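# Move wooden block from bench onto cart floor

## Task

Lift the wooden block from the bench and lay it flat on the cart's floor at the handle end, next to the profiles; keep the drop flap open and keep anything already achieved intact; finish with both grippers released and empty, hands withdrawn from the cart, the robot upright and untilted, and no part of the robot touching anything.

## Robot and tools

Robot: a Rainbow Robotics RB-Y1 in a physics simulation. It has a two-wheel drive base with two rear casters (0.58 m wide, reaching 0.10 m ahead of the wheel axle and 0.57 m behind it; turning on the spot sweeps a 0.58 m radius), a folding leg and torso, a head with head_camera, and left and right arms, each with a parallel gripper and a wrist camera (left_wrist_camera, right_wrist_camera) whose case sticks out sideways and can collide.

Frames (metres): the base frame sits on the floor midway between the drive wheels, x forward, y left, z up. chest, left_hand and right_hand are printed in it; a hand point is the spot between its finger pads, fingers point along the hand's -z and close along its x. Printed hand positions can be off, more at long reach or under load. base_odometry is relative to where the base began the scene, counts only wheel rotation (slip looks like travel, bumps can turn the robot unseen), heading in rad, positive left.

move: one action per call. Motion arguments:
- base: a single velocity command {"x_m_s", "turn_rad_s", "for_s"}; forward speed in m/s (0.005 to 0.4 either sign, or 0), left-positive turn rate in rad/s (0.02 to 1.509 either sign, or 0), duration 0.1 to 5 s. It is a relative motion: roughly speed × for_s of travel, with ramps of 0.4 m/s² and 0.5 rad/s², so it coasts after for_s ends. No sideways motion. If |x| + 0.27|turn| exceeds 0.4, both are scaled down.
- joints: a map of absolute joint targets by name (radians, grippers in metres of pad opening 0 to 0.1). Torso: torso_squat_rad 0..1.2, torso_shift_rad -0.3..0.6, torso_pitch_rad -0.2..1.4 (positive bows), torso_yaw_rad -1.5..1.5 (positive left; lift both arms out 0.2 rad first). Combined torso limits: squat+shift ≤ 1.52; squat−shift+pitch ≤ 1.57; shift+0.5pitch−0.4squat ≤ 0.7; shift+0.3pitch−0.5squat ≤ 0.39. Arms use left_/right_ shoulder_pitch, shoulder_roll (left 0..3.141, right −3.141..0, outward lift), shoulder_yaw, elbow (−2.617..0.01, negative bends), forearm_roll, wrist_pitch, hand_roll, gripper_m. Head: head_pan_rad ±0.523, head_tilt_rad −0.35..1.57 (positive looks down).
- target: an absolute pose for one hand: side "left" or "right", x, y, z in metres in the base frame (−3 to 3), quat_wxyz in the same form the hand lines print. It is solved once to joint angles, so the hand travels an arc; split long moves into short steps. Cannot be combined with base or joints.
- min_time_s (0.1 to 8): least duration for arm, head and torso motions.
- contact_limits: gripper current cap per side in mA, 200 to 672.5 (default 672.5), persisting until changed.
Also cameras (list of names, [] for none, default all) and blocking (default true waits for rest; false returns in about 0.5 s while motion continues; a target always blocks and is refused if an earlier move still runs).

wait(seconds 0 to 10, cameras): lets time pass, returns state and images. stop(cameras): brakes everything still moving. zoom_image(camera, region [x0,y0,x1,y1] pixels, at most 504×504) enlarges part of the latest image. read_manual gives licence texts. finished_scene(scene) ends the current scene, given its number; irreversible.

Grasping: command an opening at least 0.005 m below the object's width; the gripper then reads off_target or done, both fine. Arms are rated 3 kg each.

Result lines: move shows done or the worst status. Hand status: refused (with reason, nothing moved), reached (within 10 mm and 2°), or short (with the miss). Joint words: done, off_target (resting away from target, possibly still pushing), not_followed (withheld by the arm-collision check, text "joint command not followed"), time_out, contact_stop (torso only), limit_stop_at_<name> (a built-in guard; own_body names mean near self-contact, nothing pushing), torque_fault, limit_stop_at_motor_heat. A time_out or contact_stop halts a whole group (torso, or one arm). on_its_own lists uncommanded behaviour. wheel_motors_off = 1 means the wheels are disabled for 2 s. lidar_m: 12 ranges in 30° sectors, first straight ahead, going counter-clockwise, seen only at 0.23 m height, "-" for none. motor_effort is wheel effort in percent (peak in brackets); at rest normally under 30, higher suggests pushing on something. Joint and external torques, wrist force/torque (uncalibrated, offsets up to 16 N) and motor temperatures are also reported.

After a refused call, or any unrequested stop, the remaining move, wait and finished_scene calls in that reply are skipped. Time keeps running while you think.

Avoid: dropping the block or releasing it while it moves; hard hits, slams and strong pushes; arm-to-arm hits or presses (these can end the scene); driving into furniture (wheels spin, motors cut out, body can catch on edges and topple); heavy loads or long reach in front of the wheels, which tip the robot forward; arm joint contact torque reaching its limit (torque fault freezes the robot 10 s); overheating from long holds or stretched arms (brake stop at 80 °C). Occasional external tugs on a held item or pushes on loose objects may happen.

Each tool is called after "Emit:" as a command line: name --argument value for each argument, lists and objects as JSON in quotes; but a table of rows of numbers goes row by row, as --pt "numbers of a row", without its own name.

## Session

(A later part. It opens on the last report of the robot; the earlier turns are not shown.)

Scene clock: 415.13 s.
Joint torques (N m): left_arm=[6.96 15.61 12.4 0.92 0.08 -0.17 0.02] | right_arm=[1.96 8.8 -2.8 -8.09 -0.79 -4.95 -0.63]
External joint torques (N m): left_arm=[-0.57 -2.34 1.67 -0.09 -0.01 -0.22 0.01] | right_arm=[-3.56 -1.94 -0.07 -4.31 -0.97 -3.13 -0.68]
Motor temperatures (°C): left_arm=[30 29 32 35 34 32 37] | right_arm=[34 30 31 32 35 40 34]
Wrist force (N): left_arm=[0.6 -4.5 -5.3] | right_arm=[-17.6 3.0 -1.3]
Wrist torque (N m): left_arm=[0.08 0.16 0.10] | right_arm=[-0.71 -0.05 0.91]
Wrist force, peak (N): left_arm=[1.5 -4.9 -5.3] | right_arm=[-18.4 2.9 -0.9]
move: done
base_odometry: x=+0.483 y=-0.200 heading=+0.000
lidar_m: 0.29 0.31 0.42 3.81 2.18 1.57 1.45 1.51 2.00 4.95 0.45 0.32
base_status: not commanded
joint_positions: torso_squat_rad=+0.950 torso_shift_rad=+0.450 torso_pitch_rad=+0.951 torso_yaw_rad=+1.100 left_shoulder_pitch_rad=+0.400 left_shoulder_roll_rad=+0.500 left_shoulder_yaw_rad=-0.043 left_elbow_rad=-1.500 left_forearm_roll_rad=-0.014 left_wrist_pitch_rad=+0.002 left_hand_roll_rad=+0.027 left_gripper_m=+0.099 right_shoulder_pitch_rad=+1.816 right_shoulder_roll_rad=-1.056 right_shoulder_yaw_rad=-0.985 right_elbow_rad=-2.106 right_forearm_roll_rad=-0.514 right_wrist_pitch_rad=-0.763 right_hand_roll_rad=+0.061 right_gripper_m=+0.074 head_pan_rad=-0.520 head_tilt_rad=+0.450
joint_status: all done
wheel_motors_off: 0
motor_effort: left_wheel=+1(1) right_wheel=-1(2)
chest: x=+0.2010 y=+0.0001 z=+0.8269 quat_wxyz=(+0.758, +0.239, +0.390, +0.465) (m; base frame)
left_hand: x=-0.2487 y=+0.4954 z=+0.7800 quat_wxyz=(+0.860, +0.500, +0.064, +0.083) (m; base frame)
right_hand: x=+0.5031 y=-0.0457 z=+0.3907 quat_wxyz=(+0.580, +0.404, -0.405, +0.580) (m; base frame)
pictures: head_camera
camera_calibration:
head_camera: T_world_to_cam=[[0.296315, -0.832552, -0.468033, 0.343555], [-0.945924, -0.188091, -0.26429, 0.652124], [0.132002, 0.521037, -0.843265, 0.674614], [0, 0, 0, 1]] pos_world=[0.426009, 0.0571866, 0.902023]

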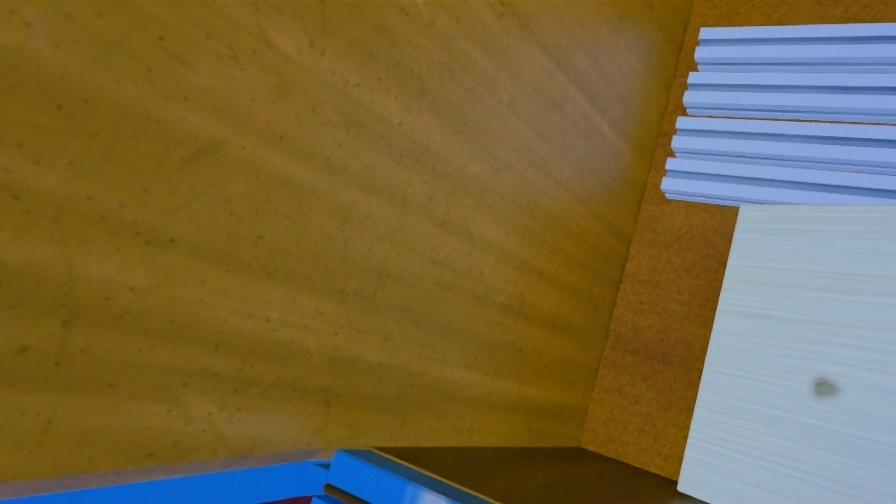

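Emit:
move --target '{"side": "right", "x": 0.503, "y": -0.045, "z": 0.405, "quat_wxyz": [0.5792, 0.4056, -0.4056, 0.5792]}' --min_time_s 1 --cameras '[]'

Emit:
move --target '{"side": "right", "x": 0.503, "y": 0.0, "z": 0.402, "quat_wxyz": [0.5792, 0.4056, -0.4056, 0.5792]}' --min_time_s 1 --cameras '["head_camera"]'

Scene clock: 422.40 s.
Joint torques (N m): left_arm=[7.04 15.57 11.77 1.15 0 -0.11 0.04] | right_arm=[4.14 13.75 -7.72 -12.65 0.39 -8.5 -0.56]
External joint torques (N m): left_arm=[-0.5 -2.38 1.04 0.15 -0.09 -0.16 0.03] | right_arm=[-1.41 2.78 -4.96 -8.87 0.21 -6.68 -0.61]
Motor temperatures (°C): left_arm=[30 29 32 35 34 32 37] | right_arm=[34 30 31 32 35 39 34]
Wrist force (N): left_arm=[1.1 -4.9 -4.9] | right_arm=[-26.4 1.6 -9.3]
Wrist torque (N m): left_arm=[0.13 0.25 0.06] | right_arm=[-0.22 1.60 0.16]
Wrist force, peak (N): left_arm=[1.0 -4.6 -5.6] | right_arm=[-27.5 1.0 -8.7]
move: done
base_odometry: x=+0.483 y=-0.200 heading=+0.000
lidar_m: 0.28 0.31 0.43 3.82 2.18 1.56 1.44 1.49 2.02 4.96 0.43 0.31
base_status: not commanded
joint_positions: torso_squat_rad=+0.950 torso_shift_rad=+0.450 torso_pitch_rad=+0.951 torso_yaw_rad=+1.100 left_shoulder_pitch_rad=+0.400 left_shoulder_roll_rad=+0.500 left_shoulder_yaw_rad=-0.043 left_elbow_rad=-1.500 left_forearm_roll_rad=-0.014 left_wrist_pitch_rad=+0.002 left_hand_roll_rad=+0.027 left_gripper_m=+0.099 right_shoulder_pitch_rad=+1.847 right_shoulder_roll_rad=-1.019 right_shoulder_yaw_rad=-1.014 right_elbow_rad=-2.151 right_forearm_roll_rad=-0.512 right_wrist_pitch_rad=-0.759 right_hand_roll_rad=+0.051 right_gripper_m=+0.074 head_pan_rad=-0.520 head_tilt_rad=+0.450
joint_status: all done
wheel_motors_off: 0
motor_effort: left_wheel=+1(2) right_wheel=+1(3)
chest: x=+0.2010 y=+0.0001 z=+0.8269 quat_wxyz=(+0.758, +0.239, +0.390, +0.465) (m; base frame)
left_hand: x=-0.2487 y=+0.4954 z=+0.7800 quat_wxyz=(+0.860, +0.500, +0.064, +0.083) (m; base frame)
right_hand: x=+0.5029 y=-0.0454 z=+0.4033 quat_wxyz=(+0.579, +0.405, -0.405, +0.580) (m; base frame)
right_hand_status: reached (checked arc, planned for 1.0 s): 2 mm and 0.2 deg off.
pictures: none
No camera images: "cameras" was empty.

Scene clock: 423.73 s.
Joint torques (N m): left_arm=[7.15 15.63 12.43 1.24 0.02 -0.16 -0.01] | right_arm=[-0.77 7.98 -8.64 -14.41 0.04 -8.45 -0.06]
External joint torques (N m): left_arm=[-0.39 -2.33 1.69 0.23 -0.07 -0.21 -0.03] | right_arm=[-5.16 -1.53 -5.24 -9.42 -0.2 -6.63 -0.1]
Motor temperatures (°C): left_arm=[30 29 32 35 34 32 37] | right_arm=[34 30 31 32 35 39 34]
Wrist force (N): left_arm=[1.5 -4.4 -5.0] | right_arm=[-26.9 1.3 -9.4]
Wrist torque (N m): left_arm=[0.06 0.23 0.04] | right_arm=[-0.19 1.52 0.15]
Wrist force, peak (N): left_arm=[0.5 -4.4 -5.8] | right_arm=[-27.9 1.9 -8.0]
move: done
base_odometry: x=+0.483 y=-0.200 heading=+0.000
lidar_m: 0.29 0.31 0.44 3.81 2.19 1.57 1.46 1.50 2.01 4.95 0.44 0.30
base_status: not commanded
joint_positions: torso_squat_rad=+0.950 torso_shift_rad=+0.450 torso_pitch_rad=+0.951 torso_yaw_rad=+1.100 left_shoulder_pitch_rad=+0.400 left_shoulder_roll_rad=+0.500 left_shoulder_yaw_rad=-0.043 left_elbow_rad=-1.500 left_forearm_roll_rad=-0.014 left_wrist_pitch_rad=+0.002 left_hand_roll_rad=+0.027 left_gripper_m=+0.099 right_shoulder_pitch_rad=+1.778 right_shoulder_roll_rad=-1.082 right_shoulder_yaw_rad=-1.048 right_elbow_rad=-2.237 right_forearm_roll_rad=-0.579 right_wrist_pitch_rad=-0.577 right_hand_roll_rad=+0.091 right_gripper_m=+0.074 head_pan_rad=-0.520 head_tilt_rad=+0.450
joint_status: all done
wheel_motors_off: 0
motor_effort: left_wheel=+1(1) right_wheel=-2(2)
chest: x=+0.2011 y=+0.0001 z=+0.8269 quat_wxyz=(+0.758, +0.239, +0.390, +0.465) (m; base frame)
left_hand: x=-0.2487 y=+0.4954 z=+0.7800 quat_wxyz=(+0.860, +0.500, +0.064, +0.083) (m; base frame)
right_hand: x=+0.5029 y=-0.0015 z=+0.4009 quat_wxyz=(+0.580, +0.405, -0.404, +0.580) (m; base frame)
right_hand_status: reached (checked arc, planned for 1.0 s): 2 mm and 0.3 deg off.
pictures: head_camera
camera_calibration:
head_camera: T_world_to_cam=[[0.296284, -0.832553, -0.468051, 0.343559], [-0.945941, -0.18809, -0.264229, 0.652093], [0.131949, 0.521036, -0.843274, 0.674611], [0, 0, 0, 1]] pos_world=[0.426037, 0.0571863, 0.901987]

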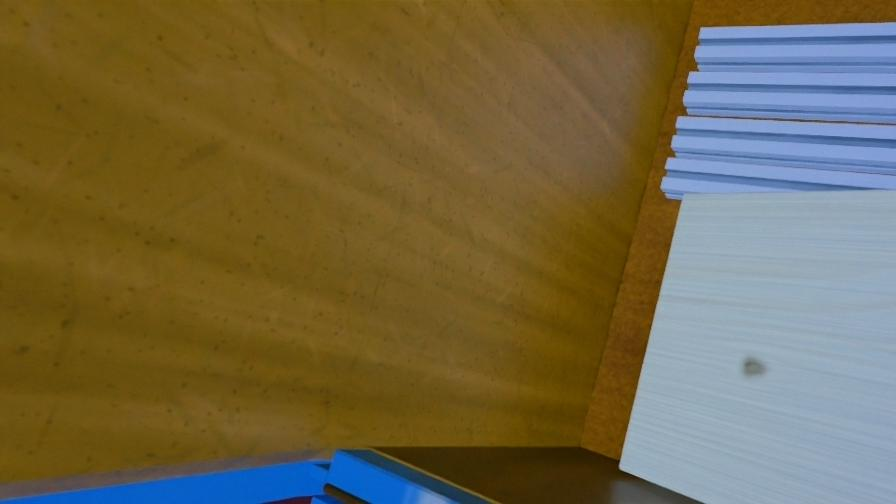

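Emit:
move --target '{"side": "right", "x": 0.503, "y": -0.011, "z": 0.376, "quat_wxyz": [0.5572, 0.4353, -0.4353, 0.5572]}' --min_time_s 1.5 --cameras '[]'

Emit:
move --target '{"side": "right", "x": 0.503, "y": -0.017, "z": 0.361, "quat_wxyz": [0.5417, 0.4545, -0.4545, 0.5417]}' --min_time_s 1.5 --cameras '["head_camera"]'

Scene clock: 427.57 s.
Joint torques (N m): left_arm=[7.18 15.44 12.15 1.07 -0.04 -0.14 -0.01] | right_arm=[-0.2 7.26 -5.39 -12.85 0.64 -8.61 -0.02]
External joint torques (N m): left_arm=[-0.36 -2.51 1.42 0.07 -0.13 -0.19 -0.02] | right_arm=[-4.75 -1.68 -2.42 -8.39 0.38 -6.75 -0.07]
Motor temperatures (°C): left_arm=[30 29 32 35 34 32 37] | right_arm=[34 30 31 32 35 39 34]
Wrist force (N): left_arm=[0.9 -4.6 -5.2] | right_arm=[-27.3 0.7 -6.6]
Wrist torque (N m): left_arm=[0.11 0.17 0.10] | right_arm=[-0.28 1.59 0.17]
Wrist force, peak (N): left_arm=[0.9 -4.2 -5.8] | right_arm=[-27.8 1.8 -6.5]
move: done
base_odometry: x=+0.483 y=-0.200 heading=+0.000
lidar_m: 0.29 0.31 0.42 3.82 2.17 1.57 1.45 1.50 2.01 4.95 0.45 0.31
base_status: not commanded
joint_positions: torso_squat_rad=+0.950 torso_shift_rad=+0.450 torso_pitch_rad=+0.951 torso_yaw_rad=+1.100 left_shoulder_pitch_rad=+0.400 left_shoulder_roll_rad=+0.500 left_shoulder_yaw_rad=-0.043 left_elbow_rad=-1.500 left_forearm_roll_rad=-0.014 left_wrist_pitch_rad=+0.002 left_hand_roll_rad=+0.027 left_gripper_m=+0.099 right_shoulder_pitch_rad=+1.686 right_shoulder_roll_rad=-1.196 right_shoulder_yaw_rad=-0.908 right_elbow_rad=-2.022 right_forearm_roll_rad=-0.548 right_wrist_pitch_rad=-0.785 right_hand_roll_rad=+0.100 right_gripper_m=+0.074 head_pan_rad=-0.520 head_tilt_rad=+0.450
joint_status: all done
wheel_motors_off: 0
motor_effort: left_wheel=+1(2) right_wheel=-1(3)
chest: x=+0.2010 y=+0.0001 z=+0.8269 quat_wxyz=(+0.758, +0.239, +0.390, +0.465) (m; base frame)
left_hand: x=-0.2487 y=+0.4954 z=+0.7800 quat_wxyz=(+0.860, +0.500, +0.064, +0.083) (m; base frame)
right_hand: x=+0.5030 y=-0.0122 z=+0.3750 quat_wxyz=(+0.559, +0.433, -0.433, +0.560) (m; base frame)
right_hand_status: reached (checked arc, planned for 1.5 s): 2 mm and 0.5 deg off.
pictures: none
No camera images: "cameras" was empty.

Scene clock: 429.40 s.
Joint torques (N m): left_arm=[7 15.35 11.8 1 0.03 -0.17 -0.06] | right_arm=[-0.86 6.3 -4.67 -11.73 0.66 -8.45 -0.03]
External joint torques (N m): left_arm=[-0.53 -2.6 1.07 0 -0.06 -0.22 -0.07] | right_arm=[-5.4 -1.87 -1.99 -7.72 0.4 -6.56 -0.07]
Motor temperatures (°C): left_arm=[30 29 32 35 34 32 37] | right_arm=[34 30 31 32 35 39 34]
Wrist force (N): left_arm=[1.2 -3.7 -5.0] | right_arm=[-26.9 1.1 -4.5]
Wrist torque (N m): left_arm=[0.03 0.22 0.09] | right_arm=[-0.22 1.49 0.23]
Wrist force, peak (N): left_arm=[1.6 -4.4 -5.2] | right_arm=[-27.8 1.2 -6.5]
move: done
base_odometry: x=+0.483 y=-0.200 heading=+0.000
lidar_m: 0.29 0.29 0.43 3.82 2.19 1.56 1.46 1.50 2.01 4.95 0.45 0.30
base_status: not commanded
joint_positions: torso_squat_rad=+0.950 torso_shift_rad=+0.450 torso_pitch_rad=+0.951 torso_yaw_rad=+1.100 left_shoulder_pitch_rad=+0.400 left_shoulder_roll_rad=+0.500 left_shoulder_yaw_rad=-0.043 left_elbow_rad=-1.500 left_forearm_roll_rad=-0.014 left_wrist_pitch_rad=+0.002 left_hand_roll_rad=+0.027 left_gripper_m=+0.099 right_shoulder_pitch_rad=+1.604 right_shoulder_roll_rad=-1.273 right_shoulder_yaw_rad=-0.803 right_elbow_rad=-1.871 right_forearm_roll_rad=-0.540 right_wrist_pitch_rad=-0.929 right_hand_roll_rad=+0.102 right_gripper_m=+0.074 head_pan_rad=-0.520 head_tilt_rad=+0.450
joint_status: all done
wheel_motors_off: 0
motor_effort: left_wheel=+1(2) right_wheel=-1(2)
chest: x=+0.2010 y=+0.0001 z=+0.8270 quat_wxyz=(+0.758, +0.239, +0.390, +0.465) (m; base frame)
left_hand: x=-0.2487 y=+0.4954 z=+0.7800 quat_wxyz=(+0.860, +0.500, +0.064, +0.083) (m; base frame)
right_hand: x=+0.5031 y=-0.0181 z=+0.3599 quat_wxyz=(+0.543, +0.453, -0.453, +0.543) (m; base frame)
right_hand_status: reached (checked arc, planned for 1.5 s): 2 mm and 0.4 deg off.
pictures: head_camera
camera_calibration:
head_camera: T_world_to_cam=[[0.296343, -0.83253, -0.468055, 0.343569], [-0.945913, -0.188097, -0.264324, 0.652137], [0.132018, 0.52107, -0.843242, 0.674595], [0, 0, 0, 1]] pos_world=[0.425992, 0.057185, 0.902032]

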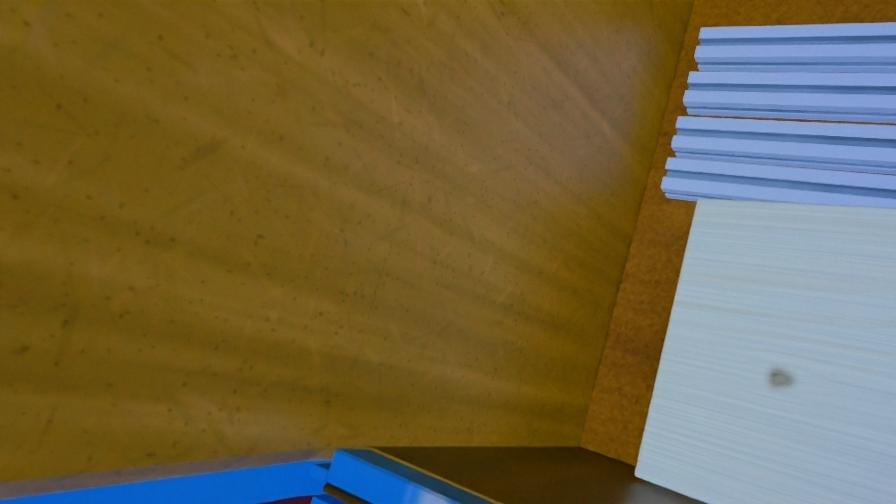

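Emit:
move --target '{"side": "right", "x": 0.503, "y": -0.0195, "z": 0.351, "quat_wxyz": [0.5337, 0.4639, -0.4639, 0.5337]}' --min_time_s 1 --cameras '[]'

Emit:
move --target '{"side": "right", "x": 0.503, "y": -0.0195, "z": 0.345, "quat_wxyz": [0.5337, 0.4639, -0.4639, 0.5337]}' --min_time_s 1 --cameras '["head_camera", "right_wrist_camera"]'

Scene clock: 431.80 s.
Joint torques (N m): left_arm=[6.81 15.55 12.09 1.19 0.08 -0.12 -0.04] | right_arm=[1.31 6.26 -3.07 -6.2 -0.08 -3.43 0.51]
External joint torques (N m): left_arm=[-0.72 -2.4 1.36 0.19 -0.01 -0.17 -0.06] | right_arm=[-3.14 -1.35 -0.53 -2.42 -0.35 -1.53 0.46]
Motor temperatures (°C): left_arm=[30 29 32 35 34 32 37] | right_arm=[34 30 31 32 35 39 34]
Wrist force (N): left_arm=[1.5 -4.5 -4.7] | right_arm=[-15.2 1.9 3.4]
Wrist torque (N m): left_arm=[0.10 0.24 0.09] | right_arm=[0.02 -0.76 -0.40]
Wrist force, peak (N): left_arm=[1.6 -4.4 -5.7] | right_arm=[-28.9 0.7 -4.3]
move: done
base_odometry: x=+0.483 y=-0.200 heading=+0.000
lidar_m: 0.29 0.31 0.43 3.80 2.18 1.56 1.45 1.49 2.01 4.94 0.44 0.31
base_status: not commanded
joint_positions: torso_squat_rad=+0.950 torso_shift_rad=+0.450 torso_pitch_rad=+0.950 torso_yaw_rad=+1.100 left_shoulder_pitch_rad=+0.400 left_shoulder_roll_rad=+0.500 left_shoulder_yaw_rad=-0.043 left_elbow_rad=-1.500 left_forearm_roll_rad=-0.014 left_wrist_pitch_rad=+0.002 left_hand_roll_rad=+0.027 left_gripper_m=+0.099 right_shoulder_pitch_rad=+1.555 right_shoulder_roll_rad=-1.315 right_shoulder_yaw_rad=-0.745 right_elbow_rad=-1.794 right_forearm_roll_rad=-0.541 right_wrist_pitch_rad=-0.994 right_hand_roll_rad=+0.104 right_gripper_m=+0.074 head_pan_rad=-0.520 head_tilt_rad=+0.450
joint_status: all done
wheel_motors_off: 0
motor_effort: left_wheel=+0(2) right_wheel=-1(3)
chest: x=+0.2010 y=+0.0001 z=+0.8270 quat_wxyz=(+0.758, +0.239, +0.390, +0.465) (m; base frame)
left_hand: x=-0.2487 y=+0.4954 z=+0.7800 quat_wxyz=(+0.860, +0.500, +0.064, +0.083) (m; base frame)
right_hand: x=+0.5030 y=-0.0200 z=+0.3513 quat_wxyz=(+0.535, +0.461, -0.461, +0.537) (m; base frame)
right_hand_status: reached (checked arc, planned for 1.0 s): 1 mm and 0.6 deg off.
pictures: none
No camera images: "cameras" was empty.

Scene clock: 433.13 s.
Joint torques (N m): left_arm=[6.84 15.63 11.98 1.09 -0.03 -0.27 -0.03] | right_arm=[2.8 5.9 -1.04 -0.55 -0.62 2.34 0.77]
External joint torques (N m): left_arm=[-0.69 -2.32 1.25 0.09 -0.12 -0.32 -0.05] | right_arm=[-1.56 -1.31 1.44 3.15 -0.9 4.24 0.72]
Motor temperatures (°C): left_arm=[30 29 32 35 34 32 37] | right_arm=[34 30 31 32 35 39 34]
Wrist force (N): left_arm=[0.7 -4.2 -4.3] | right_arm=[-1.6 0.9 11.3]
Wrist torque (N m): left_arm=[0.06 0.15 0.07] | right_arm=[0.33 -3.41 -0.63]
Wrist force, peak (N): left_arm=[1.0 -4.8 -5.5] | right_arm=[3.9 0.0 17.8]
move: done
base_odometry: x=+0.483 y=-0.200 heading=+0.000
lidar_m: 0.28 0.31 0.44 3.82 2.18 1.56 1.45 1.49 2.01 4.95 0.44 0.31
base_status: not commanded
joint_positions: torso_squat_rad=+0.950 torso_shift_rad=+0.450 torso_pitch_rad=+0.950 torso_yaw_rad=+1.100 left_shoulder_pitch_rad=+0.400 left_shoulder_roll_rad=+0.500 left_shoulder_yaw_rad=-0.043 left_elbow_rad=-1.500 left_forearm_roll_rad=-0.014 left_wrist_pitch_rad=+0.002 left_hand_roll_rad=+0.027 left_gripper_m=+0.099 right_shoulder_pitch_rad=+1.524 right_shoulder_roll_rad=-1.337 right_shoulder_yaw_rad=-0.711 right_elbow_rad=-1.759 right_forearm_roll_rad=-0.547 right_wrist_pitch_rad=-1.016 right_hand_roll_rad=+0.108 right_gripper_m=+0.074 head_pan_rad=-0.520 head_tilt_rad=+0.450
joint_status: all done
wheel_motors_off: 0
motor_effort: left_wheel=-1(2) right_wheel=+3(3)
chest: x=+0.2008 y=+0.0000 z=+0.8272 quat_wxyz=(+0.758, +0.239, +0.390, +0.465) (m; base frame)
left_hand: x=-0.2488 y=+0.4954 z=+0.7799 quat_wxyz=(+0.860, +0.500, +0.064, +0.083) (m; base frame)
right_hand: x=+0.5031 y=-0.0195 z=+0.3460 quat_wxyz=(+0.533, +0.464, -0.464, +0.534) (m; base frame)
right_hand_status: reached (checked arc, planned for 1.0 s): 1 mm and 0.1 deg off.
pictures: head_camera, right_wrist_camera
camera_calibration:
head_camera: T_world_to_cam=[[0.296519, -0.832591, -0.467834, 0.343476], [-0.945764, -0.187937, -0.264971, 0.652468], [0.132689, 0.521029, -0.843162, 0.674621], [0, 0, 0, 1]] pos_world=[0.425718, 0.0571009, 0.90239]
right_wrist_camera: T_world_to_cam=[[0.0299383, -0.113871, -0.993044, 0.325044], [-0.861021, -0.507547, 0.0322417, 0.439215], [-0.507688, 0.854067, -0.113241, 0.383473], [0, 0, 0, 1]] pos_world=[0.563127, -0.0675765, 0.352047]

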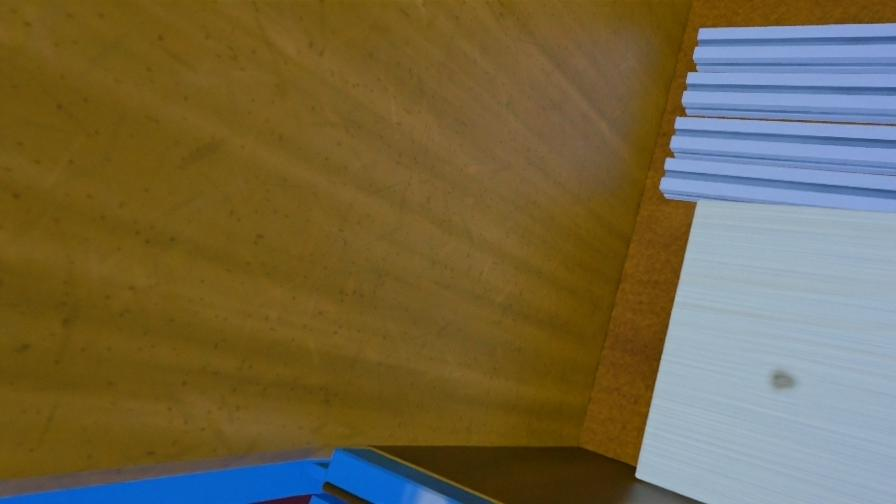

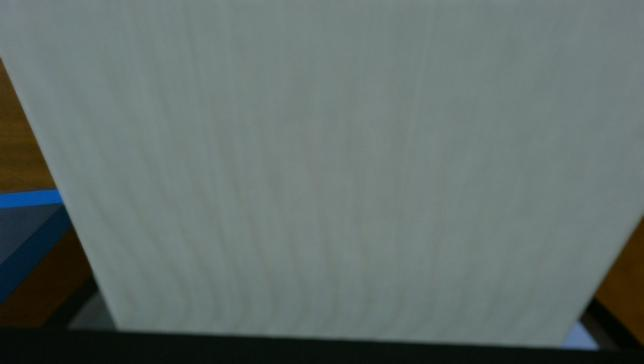

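Emit:
move --target '{"side": "right", "x": 0.503, "y": -0.0215, "z": 0.3415, "quat_wxyz": [0.5276, 0.4709, -0.4709, 0.5276]}' --min_time_s 1 --cameras '[]'

Scene clock: 437.97 s.
Joint torques (N m): left_arm=[7.07 15.46 11.95 1.12 -0.03 -0.16 0.03] | right_arm=[4.64 9.19 -0.76 -0.96 0.08 -0.72 0.46]
External joint torques (N m): left_arm=[-0.45 -2.5 1.22 0.12 -0.12 -0.21 0.02] | right_arm=[0.32 2.4 1.62 2.58 -0.19 1.18 0.41]
Motor temperatures (°C): left_arm=[30 29 32 35 34 32 37] | right_arm=[34 30 31 31 35 39 34]
Wrist force (N): left_arm=[0.6 -4.6 -4.9] | right_arm=[-10.5 1.2 -4.1]
Wrist torque (N m): left_arm=[0.09 0.17 0.11] | right_arm=[-0.21 -2.25 -0.85]
Wrist force, peak (N): left_arm=[2.0 -4.5 -5.4] | right_arm=[-5.5 0.5 15.0]
move: done
base_odometry: x=+0.483 y=-0.200 heading=+0.000
lidar_m: 0.29 0.30 0.42 3.82 2.18 1.56 1.45 1.49 2.01 4.94 0.43 0.30
base_status: not commanded
joint_positions: torso_squat_rad=+0.950 torso_shift_rad=+0.450 torso_pitch_rad=+0.950 torso_yaw_rad=+1.100 left_shoulder_pitch_rad=+0.400 left_shoulder_roll_rad=+0.500 left_shoulder_yaw_rad=-0.043 left_elbow_rad=-1.500 left_forearm_roll_rad=-0.014 left_wrist_pitch_rad=+0.002 left_hand_roll_rad=+0.027 left_gripper_m=+0.099 right_shoulder_pitch_rad=+1.489 right_shoulder_roll_rad=-1.361 right_shoulder_yaw_rad=-0.668 right_elbow_rad=-1.709 right_forearm_roll_rad=-0.549 right_wrist_pitch_rad=-1.064 right_hand_roll_rad=+0.107 right_gripper_m=+0.074 head_pan_rad=-0.520 head_tilt_rad=+0.450
joint_status: all done
wheel_motors_off: 0
motor_effort: left_wheel=+0(3) right_wheel=+0(3)
chest: x=+0.2008 y=+0.0000 z=+0.8271 quat_wxyz=(+0.758, +0.239, +0.390, +0.465) (m; base frame)
left_hand: x=-0.2489 y=+0.4953 z=+0.7800 quat_wxyz=(+0.860, +0.500, +0.064, +0.083) (m; base frame)
right_hand: x=+0.5031 y=-0.0210 z=+0.3420 quat_wxyz=(+0.528, +0.470, -0.470, +0.529) (m; base frame)
right_hand_status: reached (checked arc, planned for 1.0 s): 1 mm and 0.2 deg off.
pictures: none
No camera images: "cameras" was empty.

Emit:
move --joints '{"right_gripper_m": 0.08}' --cameras '[]'

Emit:
move --joints '{"right_gripper_m": 0.088}' --cameras '[]'

Emit:
move --joints '{"right_gripper_m": 0.1}' --cameras '["head_camera", "right_wrist_camera"]'

Scene clock: 439.83 s.
Joint torques (N m): left_arm=[7.03 15.67 12.22 1.02 0.05 -0.05 -0.04] | right_arm=[4.37 8.95 -1.88 -4.46 0.16 -3.84 0.57]
External joint torques (N m): left_arm=[-0.5 -2.28 1.49 0.02 -0.04 -0.1 -0.06] | right_arm=[0.05 2.15 0.5 -0.93 -0.11 -1.94 0.52]
Motor temperatures (°C): left_arm=[30 29 32 35 34 32 37] | right_arm=[34 30 31 31 35 39 34]
Wrist force (N): left_arm=[1.3 -4.3 -4.8] | right_arm=[-17.2 2.2 -5.3]
Wrist torque (N m): left_arm=[0.01 0.24 0.06] | right_arm=[-0.22 -0.75 -0.24]
Wrist force, peak (N): left_arm=[0.8 -5.1 -5.4] | right_arm=[-18.0 1.6 -4.3]
move: done
base_odometry: x=+0.483 y=-0.200 heading=+0.000
lidar_m: 0.29 0.31 0.42 3.84 2.18 1.57 1.45 1.49 2.01 4.96 0.44 0.31
base_status: not commanded
joint_positions: torso_squat_rad=+0.950 torso_shift_rad=+0.450 torso_pitch_rad=+0.950 torso_yaw_rad=+1.100 left_shoulder_pitch_rad=+0.400 left_shoulder_roll_rad=+0.500 left_shoulder_yaw_rad=-0.043 left_elbow_rad=-1.500 left_forearm_roll_rad=-0.014 left_wrist_pitch_rad=+0.002 left_hand_roll_rad=+0.027 left_gripper_m=+0.099 right_shoulder_pitch_rad=+1.489 right_shoulder_roll_rad=-1.361 right_shoulder_yaw_rad=-0.668 right_elbow_rad=-1.708 right_forearm_roll_rad=-0.549 right_wrist_pitch_rad=-1.063 right_hand_roll_rad=+0.107 right_gripper_m=+0.080 head_pan_rad=-0.520 head_tilt_rad=+0.450
joint_status: all done
wheel_motors_off: 0
motor_effort: left_wheel=+0(1) right_wheel=+0(3)
chest: x=+0.2009 y=+0.0000 z=+0.8270 quat_wxyz=(+0.758, +0.239, +0.390, +0.465) (m; base frame)
left_hand: x=-0.2488 y=+0.4954 z=+0.7800 quat_wxyz=(+0.860, +0.500, +0.064, +0.083) (m; base frame)
right_hand: x=+0.5031 y=-0.0213 z=+0.3414 quat_wxyz=(+0.528, +0.470, -0.469, +0.529) (m; base frame)
pictures: none
No camera images: "cameras" was empty.

Scene clock: 440.37 s.
Joint torques (N m): left_arm=[6.71 15.46 12.23 1.12 -0.07 -0.18 -0.11] | right_arm=[4.31 9.06 -2 -4.4 0.26 -3.89 0.56]
External joint torques (N m): left_arm=[-0.82 -2.49 1.5 0.12 -0.16 -0.23 -0.12] | right_arm=[-0.02 2.26 0.38 -0.87 -0.01 -1.99 0.51]
Motor temperatures (°C): left_arm=[30 29 32 35 34 32 37] | right_arm=[34 30 31 31 35 39 34]
Wrist force (N): left_arm=[1.6 -3.9 -4.7] | right_arm=[-16.1 2.7 -5.7]
Wrist torque (N m): left_arm=[0.04 0.27 0.10] | right_arm=[-0.25 -0.74 -0.24]
Wrist force, peak (N): left_arm=[0.6 -4.2 -6.1] | right_arm=[-17.2 2.5 -5.9]
move: done
base_odometry: x=+0.483 y=-0.200 heading=+0.000
lidar_m: 0.28 0.30 0.43 3.83 2.17 1.55 1.45 1.50 2.01 4.96 0.45 0.31
base_status: not commanded
joint_positions: torso_squat_rad=+0.950 torso_shift_rad=+0.450 torso_pitch_rad=+0.950 torso_yaw_rad=+1.100 left_shoulder_pitch_rad=+0.400 left_shoulder_roll_rad=+0.500 left_shoulder_yaw_rad=-0.043 left_elbow_rad=-1.500 left_forearm_roll_rad=-0.014 left_wrist_pitch_rad=+0.002 left_hand_roll_rad=+0.027 left_gripper_m=+0.099 right_shoulder_pitch_rad=+1.489 right_shoulder_roll_rad=-1.361 right_shoulder_yaw_rad=-0.668 right_elbow_rad=-1.708 right_forearm_roll_rad=-0.549 right_wrist_pitch_rad=-1.063 right_hand_roll_rad=+0.107 right_gripper_m=+0.088 head_pan_rad=-0.520 head_tilt_rad=+0.450
joint_status: all done
wheel_motors_off: 0
motor_effort: left_wheel=+1(1) right_wheel=+1(2)
chest: x=+0.2009 y=+0.0000 z=+0.8270 quat_wxyz=(+0.758, +0.239, +0.390, +0.465) (m; base frame)
left_hand: x=-0.2488 y=+0.4954 z=+0.7800 quat_wxyz=(+0.860, +0.500, +0.064, +0.083) (m; base frame)
right_hand: x=+0.5031 y=-0.0213 z=+0.3414 quat_wxyz=(+0.528, +0.470, -0.469, +0.529) (m; base frame)
pictures: none
No camera images: "cameras" was empty.

Scene clock: 440.93 s.
Joint torques (N m): left_arm=[7.01 15.78 11.96 1.09 -0.03 -0.14 -0.01] | right_arm=[4.83 9 -2.03 -4.54 0.14 -3.9 0.51]
External joint torques (N m): left_arm=[-0.52 -2.18 1.23 0.1 -0.12 -0.19 -0.02] | right_arm=[0.51 2.2 0.35 -1.02 -0.13 -1.99 0.46]
Motor temperatures (°C): left_arm=[30 29 32 35 34 32 37] | right_arm=[34 30 31 31 35 39 34]
Wrist force (N): left_arm=[1.5 -4.4 -4.6] | right_arm=[-16.2 2.9 -5.5]
Wrist torque (N m): left_arm=[0.05 0.29 0.04] | right_arm=[-0.32 -0.80 -0.27]
Wrist force, peak (N): left_arm=[1.3 -4.9 -5.1] | right_arm=[-16.7 2.8 -6.8]
move: done
base_odometry: x=+0.483 y=-0.200 heading=+0.000
lidar_m: 0.28 0.31 0.41 3.83 2.20 1.57 1.46 1.51 2.01 4.95 0.45 0.31
base_status: not commanded
joint_positions: torso_squat_rad=+0.950 torso_shift_rad=+0.450 torso_pitch_rad=+0.950 torso_yaw_rad=+1.100 left_shoulder_pitch_rad=+0.400 left_shoulder_roll_rad=+0.500 left_shoulder_yaw_rad=-0.043 left_elbow_rad=-1.500 left_forearm_roll_rad=-0.014 left_wrist_pitch_rad=+0.002 left_hand_roll_rad=+0.027 left_gripper_m=+0.099 right_shoulder_pitch_rad=+1.489 right_shoulder_roll_rad=-1.361 right_shoulder_yaw_rad=-0.668 right_elbow_rad=-1.708 right_forearm_roll_rad=-0.549 right_wrist_pitch_rad=-1.063 right_hand_roll_rad=+0.107 right_gripper_m=+0.099 head_pan_rad=-0.520 head_tilt_rad=+0.450
joint_status: all done
wheel_motors_off: 0
motor_effort: left_wheel=+1(1) right_wheel=-1(2)
chest: x=+0.2009 y=+0.0000 z=+0.8270 quat_wxyz=(+0.758, +0.239, +0.390, +0.465) (m; base frame)
left_hand: x=-0.2488 y=+0.4954 z=+0.7800 quat_wxyz=(+0.860, +0.500, +0.064, +0.083) (m; base frame)
right_hand: x=+0.5031 y=-0.0213 z=+0.3414 quat_wxyz=(+0.528, +0.470, -0.469, +0.529) (m; base frame)
pictures: head_camera, right_wrist_camera
camera_calibration:
head_camera: T_world_to_cam=[[0.296534, -0.832459, -0.46806, 0.343599], [-0.945815, -0.188095, -0.264677, 0.652316], [0.132293, 0.521184, -0.843129, 0.674556], [0, 0, 0, 1]] pos_world=[0.425843, 0.057162, 0.902215]
right_wrist_camera: T_world_to_cam=[[0.0297124, -0.0913204, -0.995378, 0.321705], [-0.860446, -0.509107, 0.0210231, 0.441928], [-0.508674, 0.855845, -0.0937031, 0.378287], [0, 0, 0, 1]] pos_world=[0.563122, -0.0693878, 0.346374]

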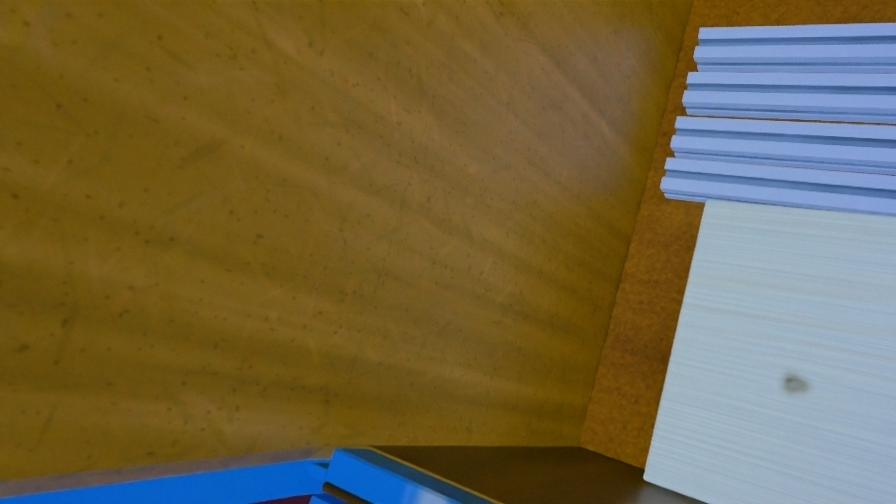

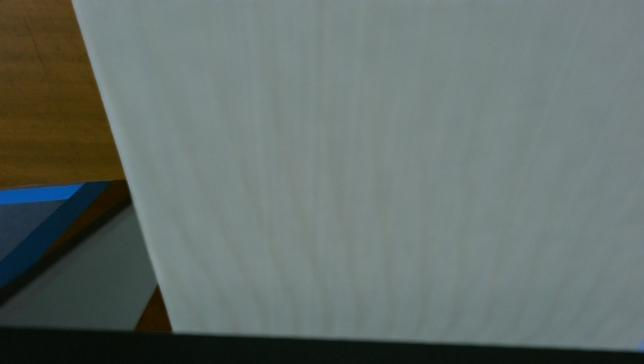

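Emit:
move --target '{"side": "right", "x": 0.503, "y": -0.022, "z": 0.336, "quat_wxyz": [0.5257, 0.4730, -0.4730, 0.5257]}' --min_time_s 1 --cameras '[]'

Scene clock: 444.07 s.
Joint torques (N m): left_arm=[6.97 15.55 11.96 1.19 0.01 -0.17 -0.06] | right_arm=[1.91 2.55 0.08 4.2 -1.16 4.88 0.67]
External joint torques (N m): left_arm=[-0.55 -2.4 1.23 0.21 -0.08 -0.21 -0.08] | right_arm=[-2.36 -3.84 2.39 7.61 -1.43 6.79 0.62]
Motor temperatures (°C): left_arm=[30 29 32 35 34 32 37] | right_arm=[34 30 31 31 35 39 34]
Wrist force (N): left_arm=[1.2 -4.4 -4.8] | right_arm=[31.2 4.3 16.0]
Wrist torque (N m): left_arm=[0.08 0.22 0.07] | right_arm=[-0.34 1.59 -0.55]
Wrist force, peak (N): left_arm=[1.1 -4.5 -5.5] | right_arm=[32.8 4.2 18.0]
move: done
base_odometry: x=+0.483 y=-0.200 heading=+0.000
lidar_m: 0.28 0.31 0.43 3.81 2.18 1.56 1.46 1.50 2.01 4.95 0.43 0.31
base_status: not commanded
joint_positions: torso_squat_rad=+0.950 torso_shift_rad=+0.450 torso_pitch_rad=+0.949 torso_yaw_rad=+1.100 left_shoulder_pitch_rad=+0.400 left_shoulder_roll_rad=+0.500 left_shoulder_yaw_rad=-0.043 left_elbow_rad=-1.500 left_forearm_roll_rad=-0.014 left_wrist_pitch_rad=+0.002 left_hand_roll_rad=+0.027 left_gripper_m=+0.099 right_shoulder_pitch_rad=+1.458 right_shoulder_roll_rad=-1.379 right_shoulder_yaw_rad=-0.632 right_elbow_rad=-1.671 right_forearm_roll_rad=-0.553 right_wrist_pitch_rad=-1.092 right_hand_roll_rad=+0.109 right_gripper_m=+0.099 head_pan_rad=-0.520 head_tilt_rad=+0.450
joint_status: all done
wheel_motors_off: 0
motor_effort: left_wheel=+0(1) right_wheel=+1(2)
chest: x=+0.2004 y=+0.0000 z=+0.8275 quat_wxyz=(+0.758, +0.239, +0.390, +0.465) (m; base frame)
left_hand: x=-0.2491 y=+0.4954 z=+0.7796 quat_wxyz=(+0.860, +0.499, +0.063, +0.083) (m; base frame)
right_hand: x=+0.5032 y=-0.0221 z=+0.3380 quat_wxyz=(+0.525, +0.473, -0.473, +0.526) (m; base frame)
right_hand_status: reached (checked arc, planned for 1.0 s): 2 mm and 0.1 deg off.
pictures: none
No camera images: "cameras" was empty.

Emit:
move --target '{"side": "right", "x": 0.503, "y": -0.023, "z": 0.3405, "quat_wxyz": [0.5257, 0.4730, -0.4730, 0.5257]}' --min_time_s 0.7 --cameras '[]'

Emit:
move --target '{"side": "right", "x": 0.503, "y": -0.045, "z": 0.342, "quat_wxyz": [0.5257, 0.4730, -0.4730, 0.5257]}' --min_time_s 1.2 --cameras '["head_camera", "right_wrist_camera"]'

Scene clock: 447.27 s.
Joint torques (N m): left_arm=[6.92 15.66 12.22 1.11 -0.05 -0.12 0.01] | right_arm=[7.22 11.29 -3.23 -2.76 0.69 -1.21 -0.23]
External joint torques (N m): left_arm=[-0.61 -2.29 1.49 0.12 -0.14 -0.17 -0.01] | right_arm=[2.91 4.74 -0.91 0.68 0.41 0.69 -0.28]
Motor temperatures (°C): left_arm=[30 29 32 35 34 32 37] | right_arm=[34 30 31 31 35 38 34]
Wrist force (N): left_arm=[0.9 -4.3 -4.1] | right_arm=[-4.7 -0.3 -3.5]
Wrist torque (N m): left_arm=[0.07 0.14 0.07] | right_arm=[-0.20 -0.48 -0.14]
Wrist force, peak (N): left_arm=[0.8 -4.6 -5.6] | right_arm=[32.0 4.5 16.3]
move: done
base_odometry: x=+0.483 y=-0.200 heading=+0.000
lidar_m: 0.29 0.31 0.42 3.82 2.18 1.56 1.44 1.49 2.00 4.93 0.44 0.30
base_status: not commanded
joint_positions: torso_squat_rad=+0.950 torso_shift_rad=+0.450 torso_pitch_rad=+0.950 torso_yaw_rad=+1.100 left_shoulder_pitch_rad=+0.400 left_shoulder_roll_rad=+0.500 left_shoulder_yaw_rad=-0.043 left_elbow_rad=-1.500 left_forearm_roll_rad=-0.014 left_wrist_pitch_rad=+0.002 left_hand_roll_rad=+0.027 left_gripper_m=+0.099 right_shoulder_pitch_rad=+1.469 right_shoulder_roll_rad=-1.372 right_shoulder_yaw_rad=-0.643 right_elbow_rad=-1.682 right_forearm_roll_rad=-0.550 right_wrist_pitch_rad=-1.091 right_hand_roll_rad=+0.107 right_gripper_m=+0.099 head_pan_rad=-0.520 head_tilt_rad=+0.450
joint_status: all done
wheel_motors_off: 0
motor_effort: left_wheel=+0(1) right_wheel=+2(3)
chest: x=+0.2007 y=+0.0000 z=+0.8272 quat_wxyz=(+0.758, +0.239, +0.390, +0.465) (m; base frame)
left_hand: x=-0.2490 y=+0.4954 z=+0.7799 quat_wxyz=(+0.860, +0.500, +0.064, +0.083) (m; base frame)
right_hand: x=+0.5030 y=-0.0224 z=+0.3401 quat_wxyz=(+0.525, +0.474, -0.473, +0.525) (m; base frame)
right_hand_status: reached (checked arc, planned for 0.7 s): 1 mm and 0.1 deg off.
pictures: none
No camera images: "cameras" was empty.

Scene clock: 448.80 s.
Joint torques (N m): left_arm=[6.93 15.51 12.12 1.17 0.01 -0.21 0] | right_arm=[7.16 12.15 -3.39 -3.58 0.48 -4.22 -0.13]
External joint torques (N m): left_arm=[-0.6 -2.44 1.39 0.18 -0.08 -0.26 -0.01] | right_arm=[2.14 4.82 -1.35 -0.64 0.24 -2.31 -0.18]
Motor temperatures (°C): left_arm=[30 29 32 35 34 32 37] | right_arm=[34 30 31 31 35 38 34]
Wrist force (N): left_arm=[0.9 -4.0 -5.1] | right_arm=[-16.6 2.0 -5.0]
Wrist torque (N m): left_arm=[0.03 0.19 0.06] | right_arm=[-0.23 -0.74 -0.26]
Wrist force, peak (N): left_arm=[1.2 -5.0 -5.4] | right_arm=[-17.0 2.6 -6.1]
move: done
base_odometry: x=+0.483 y=-0.200 heading=+0.000
lidar_m: 0.30 0.29 0.42 3.84 2.18 1.57 1.45 1.51 2.00 4.94 0.44 0.31
base_status: not commanded
joint_positions: torso_squat_rad=+0.950 torso_shift_rad=+0.450 torso_pitch_rad=+0.950 torso_yaw_rad=+1.100 left_shoulder_pitch_rad=+0.400 left_shoulder_roll_rad=+0.500 left_shoulder_yaw_rad=-0.043 left_elbow_rad=-1.500 left_forearm_roll_rad=-0.014 left_wrist_pitch_rad=+0.002 left_hand_roll_rad=+0.027 left_gripper_m=+0.099 right_shoulder_pitch_rad=+1.495 right_shoulder_roll_rad=-1.345 right_shoulder_yaw_rad=-0.643 right_elbow_rad=-1.646 right_forearm_roll_rad=-0.528 right_wrist_pitch_rad=-1.152 right_hand_roll_rad=+0.091 right_gripper_m=+0.099 head_pan_rad=-0.520 head_tilt_rad=+0.450
joint_status: all done
wheel_motors_off: 0
motor_effort: left_wheel=+0(2) right_wheel=+1(3)
chest: x=+0.2009 y=+0.0001 z=+0.8271 quat_wxyz=(+0.758, +0.239, +0.390, +0.465) (m; base frame)
left_hand: x=-0.2488 y=+0.4954 z=+0.7800 quat_wxyz=(+0.860, +0.500, +0.064, +0.083) (m; base frame)
right_hand: x=+0.5025 y=-0.0440 z=+0.3416 quat_wxyz=(+0.526, +0.473, -0.472, +0.526) (m; base frame)
right_hand_status: reached (checked arc, planned for 1.2 s): 1 mm and 0.1 deg off.
pictures: head_camera, right_wrist_camera
camera_calibration:
head_camera: T_world_to_cam=[[0.29653, -0.832499, -0.467991, 0.343557], [-0.945809, -0.188086, -0.264705, 0.652324], [0.132344, 0.521123, -0.843158, 0.674577], [0, 0, 0, 1]] pos_world=[0.425823, 0.0571659, 0.90223]
right_wrist_camera: T_world_to_cam=[[0.0284204, -0.0810246, -0.996307, 0.321232], [-0.860923, -0.508458, 0.0167918, 0.431611], [-0.507941, 0.857266, -0.0842065, 0.39389], [0, 0, 0, 1]] pos_world=[0.562527, -0.0921853, 0.345966]

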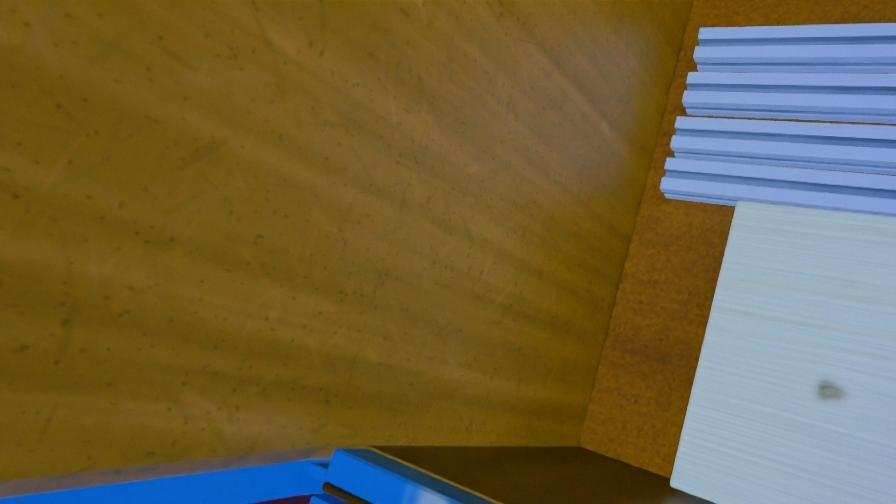

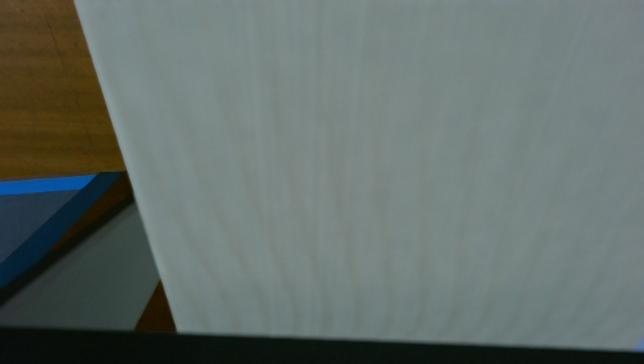

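Emit:
move --target '{"side": "right", "x": 0.49, "y": -0.050, "z": 0.3405, "quat_wxyz": [0.5257, 0.4730, -0.4730, 0.5257]}' --min_time_s 1 --cameras '[]'

Emit:
move --target '{"side": "right", "x": 0.455, "y": -0.085, "z": 0.3405, "quat_wxyz": [0.5257, 0.4730, -0.4730, 0.5257]}' --min_time_s 2 --cameras '["head_camera", "right_wrist_camera"]'

Scene clock: 454.47 s.
Joint torques (N m): left_arm=[6.97 15.35 11.74 1.08 -0.03 -0.11 0.03] | right_arm=[4.8 11.05 0.54 -5.04 1.62 -3.87 0.08]
External joint torques (N m): left_arm=[-0.56 -2.6 1.01 0.08 -0.12 -0.16 0.01] | right_arm=[-0.64 3.83 2.22 -2.07 1.33 -1.96 0.03]
Motor temperatures (°C): left_arm=[30 29 32 35 34 32 37] | right_arm=[34 30 31 31 35 38 34]
Wrist force (N): left_arm=[1.2 -4.2 -4.5] | right_arm=[-16.3 -3.8 -3.3]
Wrist torque (N m): left_arm=[0.09 0.23 0.07] | right_arm=[-0.15 -0.65 0.03]
Wrist force, peak (N): left_arm=[1.0 -4.5 -5.6] | right_arm=[-17.2 1.9 -5.5]
move: done
base_odometry: x=+0.483 y=-0.200 heading=+0.000
lidar_m: 0.28 0.31 0.44 3.82 2.18 1.56 1.45 1.50 2.00 4.96 0.44 0.31
base_status: not commanded
joint_positions: torso_squat_rad=+0.950 torso_shift_rad=+0.450 torso_pitch_rad=+0.950 torso_yaw_rad=+1.100 left_shoulder_pitch_rad=+0.400 left_shoulder_roll_rad=+0.500 left_shoulder_yaw_rad=-0.043 left_elbow_rad=-1.500 left_forearm_roll_rad=-0.014 left_wrist_pitch_rad=+0.002 left_hand_roll_rad=+0.027 left_gripper_m=+0.099 right_shoulder_pitch_rad=+1.476 right_shoulder_roll_rad=-1.333 right_shoulder_yaw_rad=-0.596 right_elbow_rad=-1.645 right_forearm_roll_rad=-0.522 right_wrist_pitch_rad=-1.166 right_hand_roll_rad=+0.121 right_gripper_m=+0.099 head_pan_rad=-0.520 head_tilt_rad=+0.450
joint_status: all done
wheel_motors_off: 0
motor_effort: left_wheel=+0(1) right_wheel=+1(3)
chest: x=+0.2009 y=+0.0001 z=+0.8271 quat_wxyz=(+0.758, +0.239, +0.390, +0.465) (m; base frame)
left_hand: x=-0.2488 y=+0.4954 z=+0.7800 quat_wxyz=(+0.860, +0.500, +0.064, +0.083) (m; base frame)
right_hand: x=+0.4904 y=-0.0496 z=+0.3405 quat_wxyz=(+0.526, +0.473, -0.472, +0.526) (m; base frame)
right_hand_status: reached (checked arc, planned for 1.0 s): 1 mm and 0.1 deg off.
pictures: none
No camera images: "cameras" was empty.

Scene clock: 456.80 s.
Joint torques (N m): left_arm=[6.85 15.62 12.13 1.05 0.02 -0.16 0.02] | right_arm=[6.81 12.29 1.38 -3.71 1.64 -4.36 0.13]
External joint torques (N m): left_arm=[-0.68 -2.33 1.4 0.05 -0.07 -0.21 0.01] | right_arm=[-0.45 4.81 1.82 -1.21 1.24 -2.48 0.08]
Motor temperatures (°C): left_arm=[30 29 32 35 34 32 37] | right_arm=[34 30 31 31 35 38 34]
Wrist force (N): left_arm=[0.7 -3.8 -4.8] | right_arm=[-16.9 -1.5 -5.9]
Wrist torque (N m): left_arm=[0.01 0.11 0.09] | right_arm=[-0.25 -0.41 -0.05]
Wrist force, peak (N): left_arm=[1.1 -4.7 -5.5] | right_arm=[-18.4 -4.1 -7.1]
move: done
base_odometry: x=+0.483 y=-0.200 heading=+0.000
lidar_m: 0.29 0.31 0.43 3.82 2.18 1.57 1.45 1.50 2.00 4.97 0.44 0.31
base_status: not commanded
joint_positions: torso_squat_rad=+0.950 torso_shift_rad=+0.450 torso_pitch_rad=+0.950 torso_yaw_rad=+1.100 left_shoulder_pitch_rad=+0.400 left_shoulder_roll_rad=+0.500 left_shoulder_yaw_rad=-0.043 left_elbow_rad=-1.500 left_forearm_roll_rad=-0.014 left_wrist_pitch_rad=+0.002 left_hand_roll_rad=+0.027 left_gripper_m=+0.099 right_shoulder_pitch_rad=+1.435 right_shoulder_roll_rad=-1.281 right_shoulder_yaw_rad=-0.456 right_elbow_rad=-1.593 right_forearm_roll_rad=-0.483 right_wrist_pitch_rad=-1.267 right_hand_roll_rad=+0.188 right_gripper_m=+0.099 head_pan_rad=-0.520 head_tilt_rad=+0.450
joint_status: all done
wheel_motors_off: 0
motor_effort: left_wheel=+0(1) right_wheel=-1(4)
chest: x=+0.2009 y=+0.0001 z=+0.8271 quat_wxyz=(+0.758, +0.239, +0.390, +0.465) (m; base frame)
left_hand: x=-0.2488 y=+0.4954 z=+0.7800 quat_wxyz=(+0.860, +0.500, +0.064, +0.083) (m; base frame)
right_hand: x=+0.4552 y=-0.0848 z=+0.3404 quat_wxyz=(+0.526, +0.473, -0.473, +0.526) (m; base frame)
right_hand_status: reached (checked arc, planned for 2.0 s): 0 mm and 0.1 deg off.
pictures: head_camera, right_wrist_camera
camera_calibration:
head_camera: T_world_to_cam=[[0.296561, -0.832491, -0.467985, 0.343555], [-0.945794, -0.188093, -0.264753, 0.652358], [0.13238, 0.521133, -0.843146, 0.674573], [0, 0, 0, 1]] pos_world=[0.425811, 0.0571678, 0.902256]
right_wrist_camera: T_world_to_cam=[[0.0295193, -0.0801913, -0.996342, 0.317681], [-0.860954, -0.508449, 0.0154148, 0.370652], [-0.507825, 0.85735, -0.0840501, 0.404626], [0, 0, 0, 1]] pos_world=[0.515216, -0.132973, 0.344815]

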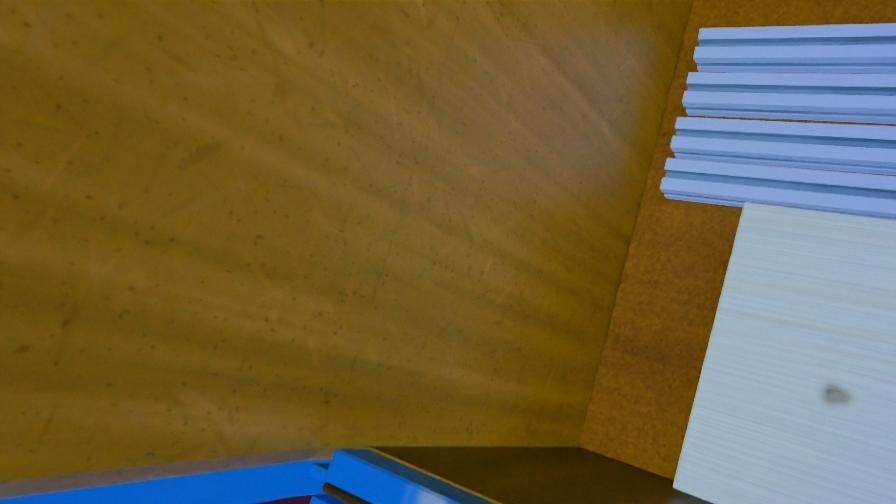

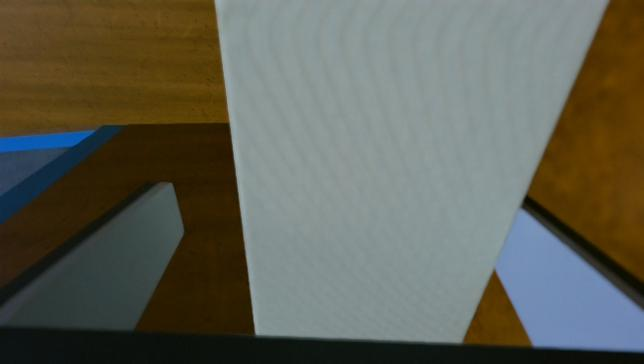

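Emit:
move --target '{"side": "right", "x": 0.47, "y": -0.13, "z": 0.345, "quat_wxyz": [0.5257, 0.4730, -0.4730, 0.5257]}' --min_time_s 2 --cameras '["head_camera", "right_wrist_camera"]'

Scene clock: 460.13 s.
Joint torques (N m): left_arm=[7.18 15.9 12.36 1.09 0.05 -0.09 0.02] | right_arm=[11.02 13.71 -2.26 -1.24 0.75 -4.49 -0.33]
External joint torques (N m): left_arm=[-0.35 -2.05 1.63 0.1 -0.04 -0.14 0.01] | right_arm=[2.77 5.04 -1.96 -0.18 0.51 -2.59 -0.38]
Motor temperatures (°C): left_arm=[30 29 32 35 34 32 37] | right_arm=[34 30 31 31 35 38 34]
Wrist force (N): left_arm=[1.4 -4.0 -4.3] | right_arm=[-16.3 1.5 -5.5]
Wrist torque (N m): left_arm=[0.02 0.24 0.07] | right_arm=[-0.28 -0.40 -0.12]
Wrist force, peak (N): left_arm=[0.6 -4.5 -6.2] | right_arm=[-17.5 -1.3 -6.7]
move: done
base_odometry: x=+0.483 y=-0.200 heading=+0.000
lidar_m: 0.29 0.29 0.41 3.82 2.19 1.56 1.45 1.50 2.02 4.94 0.45 0.31
base_status: not commanded
joint_positions: torso_squat_rad=+0.950 torso_shift_rad=+0.450 torso_pitch_rad=+0.950 torso_yaw_rad=+1.100 left_shoulder_pitch_rad=+0.400 left_shoulder_roll_rad=+0.500 left_shoulder_yaw_rad=-0.043 left_elbow_rad=-1.500 left_forearm_roll_rad=-0.014 left_wrist_pitch_rad=+0.002 left_hand_roll_rad=+0.027 left_gripper_m=+0.099 right_shoulder_pitch_rad=+1.464 right_shoulder_roll_rad=-1.263 right_shoulder_yaw_rad=-0.465 right_elbow_rad=-1.443 right_forearm_roll_rad=-0.460 right_wrist_pitch_rad=-1.428 right_hand_roll_rad=+0.120 right_gripper_m=+0.099 head_pan_rad=-0.520 head_tilt_rad=+0.450
joint_status: all done
wheel_motors_off: 0
motor_effort: left_wheel=+1(2) right_wheel=+0(3)
chest: x=+0.2009 y=+0.0001 z=+0.8271 quat_wxyz=(+0.758, +0.239, +0.390, +0.465) (m; base frame)
left_hand: x=-0.2488 y=+0.4954 z=+0.7800 quat_wxyz=(+0.860, +0.500, +0.064, +0.083) (m; base frame)
right_hand: x=+0.4700 y=-0.1296 z=+0.3449 quat_wxyz=(+0.526, +0.473, -0.473, +0.526) (m; base frame)
right_hand_status: reached (checked arc, planned for 2.0 s): 0 mm and 0.1 deg off.
pictures: head_camera, right_wrist_camera
camera_calibration:
head_camera: T_world_to_cam=[[0.296548, -0.832489, -0.467997, 0.343561], [-0.945802, -0.188094, -0.264723, 0.652339], [0.132352, 0.521136, -0.843149, 0.674573], [0, 0, 0, 1]] pos_world=[0.425821, 0.057168, 0.90224]
right_wrist_camera: T_world_to_cam=[[0.0292327, -0.0802521, -0.996346, 0.318231], [-0.860956, -0.508438, 0.0156925, 0.360404], [-0.507839, 0.857351, -0.0839565, 0.450938], [0, 0, 0, 1]] pos_world=[0.529993, -0.17783, 0.349272]

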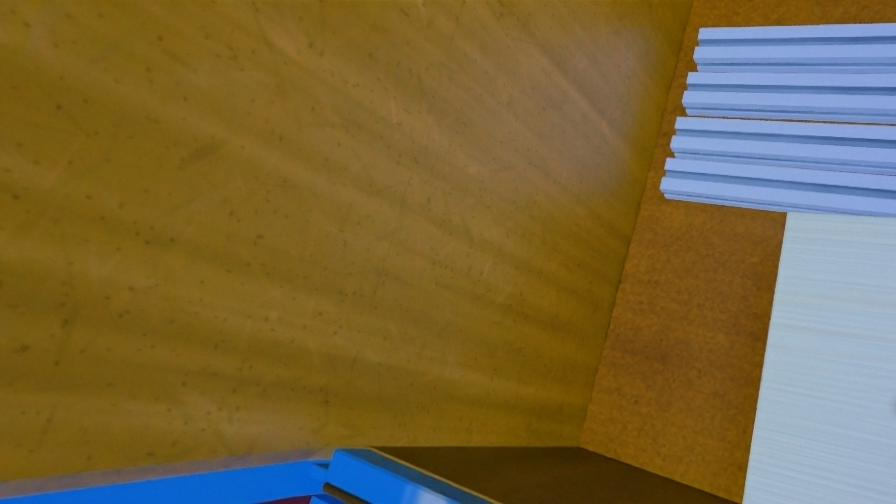

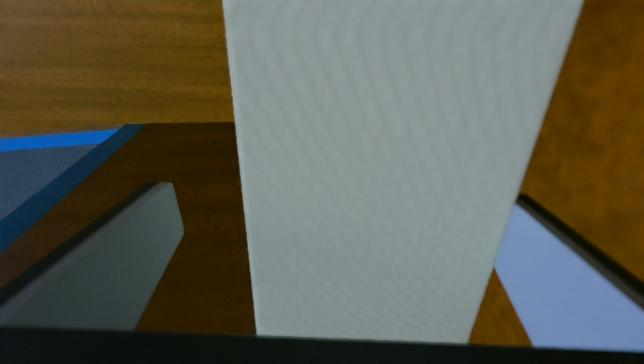

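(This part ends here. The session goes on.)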